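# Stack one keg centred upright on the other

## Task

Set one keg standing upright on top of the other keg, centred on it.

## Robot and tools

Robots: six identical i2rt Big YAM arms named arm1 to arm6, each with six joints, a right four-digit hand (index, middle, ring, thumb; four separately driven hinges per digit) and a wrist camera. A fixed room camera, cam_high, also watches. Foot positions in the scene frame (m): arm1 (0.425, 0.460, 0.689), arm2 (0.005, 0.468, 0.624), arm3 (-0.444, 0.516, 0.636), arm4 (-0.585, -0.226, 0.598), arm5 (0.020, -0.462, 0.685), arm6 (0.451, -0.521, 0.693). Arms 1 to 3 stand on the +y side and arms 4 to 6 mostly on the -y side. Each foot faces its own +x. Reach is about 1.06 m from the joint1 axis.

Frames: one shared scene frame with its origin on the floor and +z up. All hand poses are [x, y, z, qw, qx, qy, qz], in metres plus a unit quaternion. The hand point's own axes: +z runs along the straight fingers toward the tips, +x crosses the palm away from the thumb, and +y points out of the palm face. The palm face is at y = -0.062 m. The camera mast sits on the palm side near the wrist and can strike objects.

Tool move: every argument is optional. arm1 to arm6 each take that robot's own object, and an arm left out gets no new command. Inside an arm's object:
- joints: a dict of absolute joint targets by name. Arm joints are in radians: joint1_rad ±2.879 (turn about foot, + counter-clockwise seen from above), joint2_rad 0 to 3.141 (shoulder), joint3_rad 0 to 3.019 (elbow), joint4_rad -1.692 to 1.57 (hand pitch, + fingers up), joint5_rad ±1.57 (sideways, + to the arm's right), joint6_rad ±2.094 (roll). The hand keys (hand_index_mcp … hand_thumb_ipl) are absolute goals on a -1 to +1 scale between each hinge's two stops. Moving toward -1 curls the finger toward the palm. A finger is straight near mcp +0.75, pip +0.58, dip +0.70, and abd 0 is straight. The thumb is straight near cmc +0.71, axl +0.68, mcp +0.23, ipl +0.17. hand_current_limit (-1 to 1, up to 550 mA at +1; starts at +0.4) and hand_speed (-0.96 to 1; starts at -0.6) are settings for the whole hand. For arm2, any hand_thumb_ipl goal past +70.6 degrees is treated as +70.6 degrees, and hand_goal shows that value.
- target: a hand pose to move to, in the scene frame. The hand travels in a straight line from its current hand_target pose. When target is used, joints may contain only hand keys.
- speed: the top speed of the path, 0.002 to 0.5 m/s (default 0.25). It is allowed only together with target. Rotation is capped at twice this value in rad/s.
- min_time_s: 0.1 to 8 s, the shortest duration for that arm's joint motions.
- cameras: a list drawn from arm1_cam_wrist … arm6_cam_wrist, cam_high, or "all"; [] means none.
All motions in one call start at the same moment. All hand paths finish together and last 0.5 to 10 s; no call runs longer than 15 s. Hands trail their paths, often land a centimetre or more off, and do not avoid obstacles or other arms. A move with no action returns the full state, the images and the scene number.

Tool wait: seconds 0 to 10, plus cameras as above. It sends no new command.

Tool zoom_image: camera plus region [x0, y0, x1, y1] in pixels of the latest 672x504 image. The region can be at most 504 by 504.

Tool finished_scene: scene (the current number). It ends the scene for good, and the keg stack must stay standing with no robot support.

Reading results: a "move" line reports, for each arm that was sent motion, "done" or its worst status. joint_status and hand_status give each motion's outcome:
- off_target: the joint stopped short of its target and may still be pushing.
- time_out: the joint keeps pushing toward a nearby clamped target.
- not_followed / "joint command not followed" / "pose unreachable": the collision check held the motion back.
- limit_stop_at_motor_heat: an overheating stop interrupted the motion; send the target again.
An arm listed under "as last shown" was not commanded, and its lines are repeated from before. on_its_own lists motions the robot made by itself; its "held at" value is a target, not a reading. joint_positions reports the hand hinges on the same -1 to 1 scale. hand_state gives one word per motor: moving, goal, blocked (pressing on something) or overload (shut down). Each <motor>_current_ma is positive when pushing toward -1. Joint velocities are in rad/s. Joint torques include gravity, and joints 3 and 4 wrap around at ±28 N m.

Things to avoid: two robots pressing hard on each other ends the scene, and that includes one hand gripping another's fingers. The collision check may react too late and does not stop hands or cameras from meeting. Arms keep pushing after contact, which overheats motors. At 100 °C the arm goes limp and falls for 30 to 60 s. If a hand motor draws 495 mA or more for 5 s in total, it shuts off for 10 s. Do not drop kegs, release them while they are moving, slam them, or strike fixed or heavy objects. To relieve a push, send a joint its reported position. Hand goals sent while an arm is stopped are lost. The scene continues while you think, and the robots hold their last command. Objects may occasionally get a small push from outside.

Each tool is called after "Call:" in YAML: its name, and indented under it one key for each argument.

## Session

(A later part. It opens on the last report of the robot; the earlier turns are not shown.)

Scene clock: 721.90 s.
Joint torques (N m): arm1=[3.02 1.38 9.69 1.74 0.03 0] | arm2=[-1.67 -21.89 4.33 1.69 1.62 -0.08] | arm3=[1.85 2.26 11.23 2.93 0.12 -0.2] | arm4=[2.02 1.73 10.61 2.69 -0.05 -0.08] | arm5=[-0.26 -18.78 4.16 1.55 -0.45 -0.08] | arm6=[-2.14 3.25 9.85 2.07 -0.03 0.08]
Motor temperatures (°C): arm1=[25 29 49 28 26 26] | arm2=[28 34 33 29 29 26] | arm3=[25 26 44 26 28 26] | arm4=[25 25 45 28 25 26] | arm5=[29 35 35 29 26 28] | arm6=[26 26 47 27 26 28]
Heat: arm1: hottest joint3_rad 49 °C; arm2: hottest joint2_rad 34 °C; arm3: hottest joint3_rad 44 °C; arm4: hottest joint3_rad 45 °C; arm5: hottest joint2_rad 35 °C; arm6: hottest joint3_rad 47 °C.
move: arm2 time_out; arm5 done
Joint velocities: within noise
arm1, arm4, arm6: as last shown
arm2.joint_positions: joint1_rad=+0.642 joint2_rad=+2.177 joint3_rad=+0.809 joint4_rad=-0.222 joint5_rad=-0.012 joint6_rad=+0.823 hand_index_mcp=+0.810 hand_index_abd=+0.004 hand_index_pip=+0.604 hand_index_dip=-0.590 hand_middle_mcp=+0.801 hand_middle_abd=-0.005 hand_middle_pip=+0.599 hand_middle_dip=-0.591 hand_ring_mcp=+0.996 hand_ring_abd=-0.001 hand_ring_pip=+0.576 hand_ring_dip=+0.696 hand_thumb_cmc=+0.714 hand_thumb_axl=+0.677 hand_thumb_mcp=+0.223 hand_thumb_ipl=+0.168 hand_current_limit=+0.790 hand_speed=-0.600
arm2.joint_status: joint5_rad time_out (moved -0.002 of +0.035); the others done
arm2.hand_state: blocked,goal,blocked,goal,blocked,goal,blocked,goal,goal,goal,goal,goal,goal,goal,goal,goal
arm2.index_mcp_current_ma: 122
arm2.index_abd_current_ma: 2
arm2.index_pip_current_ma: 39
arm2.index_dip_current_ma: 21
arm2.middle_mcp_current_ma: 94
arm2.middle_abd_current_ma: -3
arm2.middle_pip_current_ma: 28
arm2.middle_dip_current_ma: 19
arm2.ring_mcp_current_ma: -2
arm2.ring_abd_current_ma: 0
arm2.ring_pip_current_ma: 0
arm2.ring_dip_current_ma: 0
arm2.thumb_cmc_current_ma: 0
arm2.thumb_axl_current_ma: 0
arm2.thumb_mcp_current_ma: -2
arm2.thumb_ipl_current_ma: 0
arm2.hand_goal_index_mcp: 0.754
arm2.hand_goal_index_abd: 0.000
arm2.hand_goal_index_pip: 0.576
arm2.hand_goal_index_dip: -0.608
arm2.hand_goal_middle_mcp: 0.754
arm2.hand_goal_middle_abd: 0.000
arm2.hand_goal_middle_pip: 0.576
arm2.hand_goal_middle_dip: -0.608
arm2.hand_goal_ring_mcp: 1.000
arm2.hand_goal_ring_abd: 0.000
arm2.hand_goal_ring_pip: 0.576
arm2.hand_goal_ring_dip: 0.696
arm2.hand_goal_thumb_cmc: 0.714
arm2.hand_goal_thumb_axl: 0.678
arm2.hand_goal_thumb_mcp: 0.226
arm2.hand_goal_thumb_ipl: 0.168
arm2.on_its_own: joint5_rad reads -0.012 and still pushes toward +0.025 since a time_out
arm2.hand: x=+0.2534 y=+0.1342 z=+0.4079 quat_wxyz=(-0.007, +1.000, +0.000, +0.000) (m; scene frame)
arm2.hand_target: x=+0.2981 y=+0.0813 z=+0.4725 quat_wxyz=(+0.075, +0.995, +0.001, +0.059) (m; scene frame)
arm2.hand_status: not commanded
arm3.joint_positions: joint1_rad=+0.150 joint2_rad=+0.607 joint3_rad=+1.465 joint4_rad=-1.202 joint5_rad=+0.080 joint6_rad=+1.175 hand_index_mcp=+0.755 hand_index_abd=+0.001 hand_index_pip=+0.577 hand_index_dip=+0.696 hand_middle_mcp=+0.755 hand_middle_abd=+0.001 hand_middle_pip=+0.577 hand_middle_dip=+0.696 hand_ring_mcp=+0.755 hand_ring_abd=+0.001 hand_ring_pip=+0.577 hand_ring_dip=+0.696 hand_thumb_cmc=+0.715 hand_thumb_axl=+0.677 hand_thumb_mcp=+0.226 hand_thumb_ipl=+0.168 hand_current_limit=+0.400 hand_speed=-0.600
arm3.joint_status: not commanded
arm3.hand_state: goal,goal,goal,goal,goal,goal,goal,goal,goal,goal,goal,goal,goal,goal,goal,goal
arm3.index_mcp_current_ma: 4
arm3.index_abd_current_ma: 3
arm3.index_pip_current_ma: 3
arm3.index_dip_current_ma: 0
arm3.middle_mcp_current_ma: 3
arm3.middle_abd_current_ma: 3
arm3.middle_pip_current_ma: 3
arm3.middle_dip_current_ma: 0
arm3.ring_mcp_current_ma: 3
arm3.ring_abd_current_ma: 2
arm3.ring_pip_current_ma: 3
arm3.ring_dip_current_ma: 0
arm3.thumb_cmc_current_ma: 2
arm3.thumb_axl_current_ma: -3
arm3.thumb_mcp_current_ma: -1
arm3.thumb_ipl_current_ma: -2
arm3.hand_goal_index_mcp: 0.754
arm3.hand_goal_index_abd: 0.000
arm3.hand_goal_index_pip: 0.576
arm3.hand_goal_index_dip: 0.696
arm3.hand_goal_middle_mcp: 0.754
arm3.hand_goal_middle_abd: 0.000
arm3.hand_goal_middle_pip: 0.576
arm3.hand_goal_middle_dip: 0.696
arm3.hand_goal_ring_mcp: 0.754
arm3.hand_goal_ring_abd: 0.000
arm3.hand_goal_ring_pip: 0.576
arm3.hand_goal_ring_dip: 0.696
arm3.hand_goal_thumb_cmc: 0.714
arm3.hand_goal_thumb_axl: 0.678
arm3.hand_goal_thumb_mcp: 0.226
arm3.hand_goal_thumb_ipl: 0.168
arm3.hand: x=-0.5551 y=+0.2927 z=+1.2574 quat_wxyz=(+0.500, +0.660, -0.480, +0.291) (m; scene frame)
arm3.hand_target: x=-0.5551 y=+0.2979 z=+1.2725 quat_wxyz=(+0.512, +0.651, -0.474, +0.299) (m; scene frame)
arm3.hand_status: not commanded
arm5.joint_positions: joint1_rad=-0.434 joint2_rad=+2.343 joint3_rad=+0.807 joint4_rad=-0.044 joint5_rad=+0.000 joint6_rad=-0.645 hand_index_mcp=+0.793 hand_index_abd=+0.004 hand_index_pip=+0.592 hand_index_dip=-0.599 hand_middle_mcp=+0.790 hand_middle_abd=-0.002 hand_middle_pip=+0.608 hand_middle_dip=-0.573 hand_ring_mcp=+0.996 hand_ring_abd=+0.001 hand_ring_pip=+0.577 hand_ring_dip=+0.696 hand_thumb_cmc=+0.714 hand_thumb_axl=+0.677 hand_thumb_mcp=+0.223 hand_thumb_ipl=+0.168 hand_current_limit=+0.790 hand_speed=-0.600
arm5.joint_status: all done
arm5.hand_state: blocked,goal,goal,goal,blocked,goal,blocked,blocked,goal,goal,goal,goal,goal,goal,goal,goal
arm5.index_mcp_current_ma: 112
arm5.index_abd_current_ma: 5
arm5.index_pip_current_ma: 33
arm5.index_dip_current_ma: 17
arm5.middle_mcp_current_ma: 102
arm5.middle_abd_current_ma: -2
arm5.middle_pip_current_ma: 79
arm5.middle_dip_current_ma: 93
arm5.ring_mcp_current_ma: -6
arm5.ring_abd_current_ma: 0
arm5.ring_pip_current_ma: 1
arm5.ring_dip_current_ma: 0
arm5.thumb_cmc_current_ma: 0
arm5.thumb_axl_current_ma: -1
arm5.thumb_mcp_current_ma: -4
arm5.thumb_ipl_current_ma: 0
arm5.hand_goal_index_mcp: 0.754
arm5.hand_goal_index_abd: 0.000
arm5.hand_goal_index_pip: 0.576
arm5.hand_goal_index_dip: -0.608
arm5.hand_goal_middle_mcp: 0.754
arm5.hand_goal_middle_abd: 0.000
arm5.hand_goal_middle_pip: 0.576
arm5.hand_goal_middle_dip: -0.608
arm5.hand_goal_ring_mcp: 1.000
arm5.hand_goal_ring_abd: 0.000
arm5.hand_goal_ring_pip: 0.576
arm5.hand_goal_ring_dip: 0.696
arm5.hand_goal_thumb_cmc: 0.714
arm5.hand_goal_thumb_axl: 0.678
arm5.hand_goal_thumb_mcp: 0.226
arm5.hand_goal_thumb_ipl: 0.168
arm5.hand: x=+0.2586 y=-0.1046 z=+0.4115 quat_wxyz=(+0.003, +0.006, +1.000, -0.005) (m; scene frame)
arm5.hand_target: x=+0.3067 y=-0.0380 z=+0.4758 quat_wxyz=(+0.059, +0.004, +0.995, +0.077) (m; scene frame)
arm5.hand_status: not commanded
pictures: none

Call:
move:
  arm2: {"joints":{"joint1_rad":0.6365,"joint2_rad":1.967,"joint3_rad":0.884,"joint4_rad":-0.183,"joint5_rad":0.045,"joint6_rad":0.8145},"min_time_s":2}
  arm5: {"joints":{"joint1_rad":-0.434,"joint2_rad":2.14,"joint3_rad":0.90,"joint4_rad":-0.018,"joint5_rad":-0.02,"joint6_rad":-0.647},"min_time_s":2}

Call:
move:
  arm2: {"joints":{"joint1_rad":0.6345,"joint2_rad":1.662,"joint3_rad":0.861,"joint4_rad":-0.462,"joint5_rad":0.045,"joint6_rad":0.8125},"min_time_s":3}
  arm5: {"joints":{"joint1_rad":-0.438,"joint2_rad":1.818,"joint3_rad":0.827,"joint4_rad":-0.264,"joint5_rad":-0.02,"joint6_rad":-0.651},"min_time_s":3}
  cameras: ["cam_high"]

Scene clock: 744.37 s.
Joint torques (N m): arm1=[2.96 1.32 9.68 1.76 0.04 0] | arm2=[-1.85 -27.75 7.82 1.57 2.15 -0.08] | arm3=[1.14 3.19 11.47 3.02 0.08 -0.12] | arm4=[2.14 1.44 10.65 2.74 -0.02 -0.09] | arm5=[-1.14 -23.53 6.78 1.94 -0.63 -0.06] | arm6=[-2.02 3.02 9.77 2.06 -0.05 0.08]
Motor temperatures (°C): arm1=[25 29 49 28 26 26] | arm2=[28 35 33 29 32 26] | arm3=[25 26 44 26 28 26] | arm4=[25 25 45 28 25 26] | arm5=[29 36 36 29 26 28] | arm6=[26 26 47 27 26 28]
Heat: arm1: hottest joint3_rad 49 °C; arm2: hottest joint2_rad 35 °C; arm3: hottest joint3_rad 44 °C; arm4: hottest joint3_rad 45 °C; arm5: hottest joint2_rad 36 °C; arm6: hottest joint3_rad 47 °C.
move: arm2 time_out; arm5 time_out
Joint velocities: within noise
arm1, arm3, arm4, arm6: as last shown
arm2.joint_positions: joint1_rad=+0.643 joint2_rad=+2.172 joint3_rad=+0.809 joint4_rad=-0.222 joint5_rad=-0.004 joint6_rad=+0.823 hand_index_mcp=+0.819 hand_index_abd=+0.001 hand_index_pip=+0.624 hand_index_dip=-0.561 hand_middle_mcp=+0.812 hand_middle_abd=-0.010 hand_middle_pip=+0.614 hand_middle_dip=-0.568 hand_ring_mcp=+0.996 hand_ring_abd=-0.001 hand_ring_pip=+0.576 hand_ring_dip=+0.696 hand_thumb_cmc=+0.714 hand_thumb_axl=+0.677 hand_thumb_mcp=+0.223 hand_thumb_ipl=+0.168 hand_current_limit=+0.790 hand_speed=-0.600
arm2.joint_status: joint2_rad time_out (moved -0.005 of -0.210); joint5_rad time_out (moved +0.007 of +0.057); the others done
arm2.hand_state: blocked,goal,blocked,blocked,blocked,goal,blocked,blocked,goal,goal,goal,goal,goal,goal,goal,goal
arm2.index_mcp_current_ma: 154
arm2.index_abd_current_ma: 0
arm2.index_pip_current_ma: 87
arm2.index_dip_current_ma: 85
arm2.middle_mcp_current_ma: 127
arm2.middle_abd_current_ma: -7
arm2.middle_pip_current_ma: 61
arm2.middle_dip_current_ma: 67
arm2.ring_mcp_current_ma: -2
arm2.ring_abd_current_ma: 0
arm2.ring_pip_current_ma: 0
arm2.ring_dip_current_ma: 0
arm2.thumb_cmc_current_ma: 0
arm2.thumb_axl_current_ma: 0
arm2.thumb_mcp_current_ma: -2
arm2.thumb_ipl_current_ma: 0
arm2.hand_goal_index_mcp: 0.754
arm2.hand_goal_index_abd: 0.000
arm2.hand_goal_index_pip: 0.576
arm2.hand_goal_index_dip: -0.608
arm2.hand_goal_middle_mcp: 0.754
arm2.hand_goal_middle_abd: 0.000
arm2.hand_goal_middle_pip: 0.576
arm2.hand_goal_middle_dip: -0.608
arm2.hand_goal_ring_mcp: 1.000
arm2.hand_goal_ring_abd: 0.000
arm2.hand_goal_ring_pip: 0.576
arm2.hand_goal_ring_dip: 0.696
arm2.hand_goal_thumb_cmc: 0.714
arm2.hand_goal_thumb_axl: 0.678
arm2.hand_goal_thumb_mcp: 0.226
arm2.hand_goal_thumb_ipl: 0.168
arm2.on_its_own: joint2_rad reads +2.172 and still pushes toward +1.967 since a time_out; joint5_rad reads -0.004 and still pushes toward +0.045 since a time_out
arm2.hand: x=+0.2542 y=+0.1323 z=+0.4104 quat_wxyz=(-0.002, +1.000, +0.001, -0.001) (m; scene frame)
arm2.hand_target: x=+0.3292 y=+0.0479 z=+0.5254 quat_wxyz=(+0.124, +0.987, -0.001, +0.098) (m; scene frame)
arm2.hand_status: not commanded
arm5.joint_positions: joint1_rad=-0.434 joint2_rad=+2.336 joint3_rad=+0.814 joint4_rad=-0.059 joint5_rad=-0.006 joint6_rad=-0.645 hand_index_mcp=+0.808 hand_index_abd=+0.011 hand_index_pip=+0.606 hand_index_dip=-0.577 hand_middle_mcp=+0.804 hand_middle_abd=+0.002 hand_middle_pip=+0.627 hand_middle_dip=-0.540 hand_ring_mcp=+0.996 hand_ring_abd=+0.001 hand_ring_pip=+0.577 hand_ring_dip=+0.696 hand_thumb_cmc=+0.714 hand_thumb_axl=+0.677 hand_thumb_mcp=+0.223 hand_thumb_ipl=+0.168 hand_current_limit=+0.790 hand_speed=-0.600
arm5.joint_status: joint2_rad time_out (moved -0.007 of -0.203); the others done
arm5.hand_state: blocked,goal,blocked,blocked,blocked,goal,blocked,blocked,goal,goal,goal,goal,goal,goal,goal,goal
arm5.index_mcp_current_ma: 172
arm5.index_abd_current_ma: 17
arm5.index_pip_current_ma: 76
arm5.index_dip_current_ma: 78
arm5.middle_mcp_current_ma: 156
arm5.middle_abd_current_ma: 2
arm5.middle_pip_current_ma: 149
arm5.middle_dip_current_ma: 215
arm5.ring_mcp_current_ma: -6
arm5.ring_abd_current_ma: 0
arm5.ring_pip_current_ma: 1
arm5.ring_dip_current_ma: 0
arm5.thumb_cmc_current_ma: 0
arm5.thumb_axl_current_ma: -1
arm5.thumb_mcp_current_ma: -4
arm5.thumb_ipl_current_ma: 0
arm5.hand_goal_index_mcp: 0.754
arm5.hand_goal_index_abd: 0.000
arm5.hand_goal_index_pip: 0.576
arm5.hand_goal_index_dip: -0.608
arm5.hand_goal_middle_mcp: 0.754
arm5.hand_goal_middle_abd: 0.000
arm5.hand_goal_middle_pip: 0.576
arm5.hand_goal_middle_dip: -0.608
arm5.hand_goal_ring_mcp: 1.000
arm5.hand_goal_ring_abd: 0.000
arm5.hand_goal_ring_pip: 0.576
arm5.hand_goal_ring_dip: 0.696
arm5.hand_goal_thumb_cmc: 0.714
arm5.hand_goal_thumb_axl: 0.678
arm5.hand_goal_thumb_mcp: 0.226
arm5.hand_goal_thumb_ipl: 0.168
arm5.on_its_own: joint2_rad reads +2.336 and still pushes toward +2.140 since a time_out
arm5.hand: x=+0.2598 y=-0.1013 z=+0.4138 quat_wxyz=(+0.000, +0.006, +1.000, -0.003) (m; scene frame)
arm5.hand_target: x=+0.3357 y=+0.0033 z=+0.5292 quat_wxyz=(+0.092, +0.003, +0.987, +0.129) (m; scene frame)
arm5.hand_status: not commanded
pictures: none

not run: a stop came earlier in this reply.

Call:
move:
  arm2: {"joints":{"joint1_rad":0.6345,"joint2_rad":1.662,"joint3_rad":0.861,"joint4_rad":-0.462,"joint5_rad":0.045,"joint6_rad":0.8125},"min_time_s":3}
  arm5: {"joints":{"joint1_rad":-0.438,"joint2_rad":1.818,"joint3_rad":0.827,"joint4_rad":-0.264,"joint5_rad":-0.02,"joint6_rad":-0.651},"min_time_s":3}
  cameras: ["cam_high"]

Scene clock: 769.10 s.
Joint torques (N m): arm1=[3.02 1.38 9.68 1.76 0.04 0] | arm2=[-2.08 -30.27 9.33 0.12 2.27 -0.11] | arm3=[0.79 4.31 11.34 3.15 0.06 -0.12] | arm4=[2.14 1.32 10.63 2.63 -0.03 -0.09] | arm5=[-0.32 -25.41 7.73 1.21 -0.68 -0.11] | arm6=[-2.14 3.02 9.85 1.99 -0.03 0.06]
Motor temperatures (°C): arm1=[25 29 49 28 26 26] | arm2=[28 38 34 29 35 26] | arm3=[25 26 44 26 28 26] | arm4=[25 25 45 28 25 26] | arm5=[29 44 38 29 27 28] | arm6=[26 26 47 27 26 28]
Heat: arm1: hottest joint3_rad 49 °C; arm2: hottest joint2_rad 38 °C; arm3: hottest joint3_rad 44 °C; arm4: hottest joint3_rad 45 °C; arm5: hottest joint2_rad 44 °C; arm6: hottest joint3_rad 47 °C.
move: arm2 time_out; arm5 time_out
Joint velocities: within noise
arm1, arm3, arm4, arm6: as last shown
arm2.joint_positions: joint1_rad=+0.646 joint2_rad=+1.913 joint3_rad=+0.788 joint4_rad=-0.462 joint5_rad=-0.008 joint6_rad=+0.825 hand_index_mcp=+0.825 hand_index_abd=-0.002 hand_index_pip=+0.639 hand_index_dip=-0.527 hand_middle_mcp=+0.819 hand_middle_abd=-0.018 hand_middle_pip=+0.624 hand_middle_dip=-0.548 hand_ring_mcp=+0.996 hand_ring_abd=-0.001 hand_ring_pip=+0.576 hand_ring_dip=+0.696 hand_thumb_cmc=+0.714 hand_thumb_axl=+0.677 hand_thumb_mcp=+0.223 hand_thumb_ipl=+0.168 hand_current_limit=+0.790 hand_speed=-0.600
arm2.joint_status: joint2_rad time_out (moved -0.259 of -0.510); joint5_rad time_out (moved -0.003 of +0.049); the others done
arm2.hand_state: blocked,goal,blocked,blocked,blocked,goal,blocked,blocked,goal,goal,goal,goal,goal,goal,goal,goal
arm2.index_mcp_current_ma: 175
arm2.index_abd_current_ma: -1
arm2.index_pip_current_ma: 133
arm2.index_dip_current_ma: 196
arm2.middle_mcp_current_ma: 151
arm2.middle_abd_current_ma: -16
arm2.middle_pip_current_ma: 87
arm2.middle_dip_current_ma: 126
arm2.ring_mcp_current_ma: -2
arm2.ring_abd_current_ma: 0
arm2.ring_pip_current_ma: 0
arm2.ring_dip_current_ma: 0
arm2.thumb_cmc_current_ma: 0
arm2.thumb_axl_current_ma: 0
arm2.thumb_mcp_current_ma: -2
arm2.thumb_ipl_current_ma: 0
arm2.hand_goal_index_mcp: 0.754
arm2.hand_goal_index_abd: 0.000
arm2.hand_goal_index_pip: 0.576
arm2.hand_goal_index_dip: -0.608
arm2.hand_goal_middle_mcp: 0.754
arm2.hand_goal_middle_abd: 0.000
arm2.hand_goal_middle_pip: 0.576
arm2.hand_goal_middle_dip: -0.608
arm2.hand_goal_ring_mcp: 1.000
arm2.hand_goal_ring_abd: 0.000
arm2.hand_goal_ring_pip: 0.576
arm2.hand_goal_ring_dip: 0.696
arm2.hand_goal_thumb_cmc: 0.714
arm2.hand_goal_thumb_axl: 0.678
arm2.hand_goal_thumb_mcp: 0.226
arm2.hand_goal_thumb_ipl: 0.168
arm2.on_its_own: joint2_rad reads +1.913 and still pushes toward +1.662 since a time_out; joint5_rad reads -0.008 and still pushes toward +0.045 since a time_out
arm2.hand: x=+0.2592 y=+0.1305 z=+0.4991 quat_wxyz=(-0.005, +1.000, +0.002, -0.001) (m; scene frame)
arm2.hand_target: x=+0.3139 y=+0.0612 z=+0.6364 quat_wxyz=(+0.125, +0.987, -0.001, +0.099) (m; scene frame)
arm2.hand_status: not commanded
arm5.joint_positions: joint1_rad=-0.447 joint2_rad=+2.046 joint3_rad=+0.748 joint4_rad=-0.289 joint5_rad=-0.004 joint6_rad=-0.645 hand_index_mcp=+0.809 hand_index_abd=+0.033 hand_index_pip=+0.622 hand_index_dip=-0.547 hand_middle_mcp=+0.822 hand_middle_abd=+0.012 hand_middle_pip=+0.646 hand_middle_dip=-0.510 hand_ring_mcp=+0.996 hand_ring_abd=+0.001 hand_ring_pip=+0.577 hand_ring_dip=+0.696 hand_thumb_cmc=+0.714 hand_thumb_axl=+0.677 hand_thumb_mcp=+0.223 hand_thumb_ipl=+0.168 hand_current_limit=+0.790 hand_speed=-0.600
arm5.joint_status: joint2_rad time_out (moved -0.290 of -0.518); the others done
arm5.hand_state: blocked,blocked,blocked,blocked,blocked,goal,blocked,blocked,goal,goal,goal,goal,goal,goal,goal,goal
arm5.index_mcp_current_ma: 175
arm5.index_abd_current_ma: 72
arm5.index_pip_current_ma: 128
arm5.index_dip_current_ma: 185
arm5.middle_mcp_current_ma: 232
arm5.middle_abd_current_ma: 18
arm5.middle_pip_current_ma: 219
arm5.middle_dip_current_ma: 343
arm5.ring_mcp_current_ma: -6
arm5.ring_abd_current_ma: 0
arm5.ring_pip_current_ma: 1
arm5.ring_dip_current_ma: 0
arm5.thumb_cmc_current_ma: 0
arm5.thumb_axl_current_ma: -1
arm5.thumb_mcp_current_ma: -4
arm5.thumb_ipl_current_ma: 0
arm5.hand_goal_index_mcp: 0.754
arm5.hand_goal_index_abd: 0.000
arm5.hand_goal_index_pip: 0.576
arm5.hand_goal_index_dip: -0.608
arm5.hand_goal_middle_mcp: 0.754
arm5.hand_goal_middle_abd: 0.000
arm5.hand_goal_middle_pip: 0.576
arm5.hand_goal_middle_dip: -0.608
arm5.hand_goal_ring_mcp: 1.000
arm5.hand_goal_ring_abd: 0.000
arm5.hand_goal_ring_pip: 0.576
arm5.hand_goal_ring_dip: 0.696
arm5.hand_goal_thumb_cmc: 0.714
arm5.hand_goal_thumb_axl: 0.678
arm5.hand_goal_thumb_mcp: 0.226
arm5.hand_goal_thumb_ipl: 0.168
arm5.on_its_own: joint2_rad reads +2.046 and still pushes toward +1.818 since a time_out
arm5.hand: x=+0.2670 y=-0.1005 z=+0.5067 quat_wxyz=(-0.001, +0.013, +1.000, -0.006) (m; scene frame)
arm5.hand_target: x=+0.3259 y=-0.0107 z=+0.6398 quat_wxyz=(+0.093, +0.003, +0.987, +0.130) (m; scene frame)
arm5.hand_status: not commanded
pictures: cam_high

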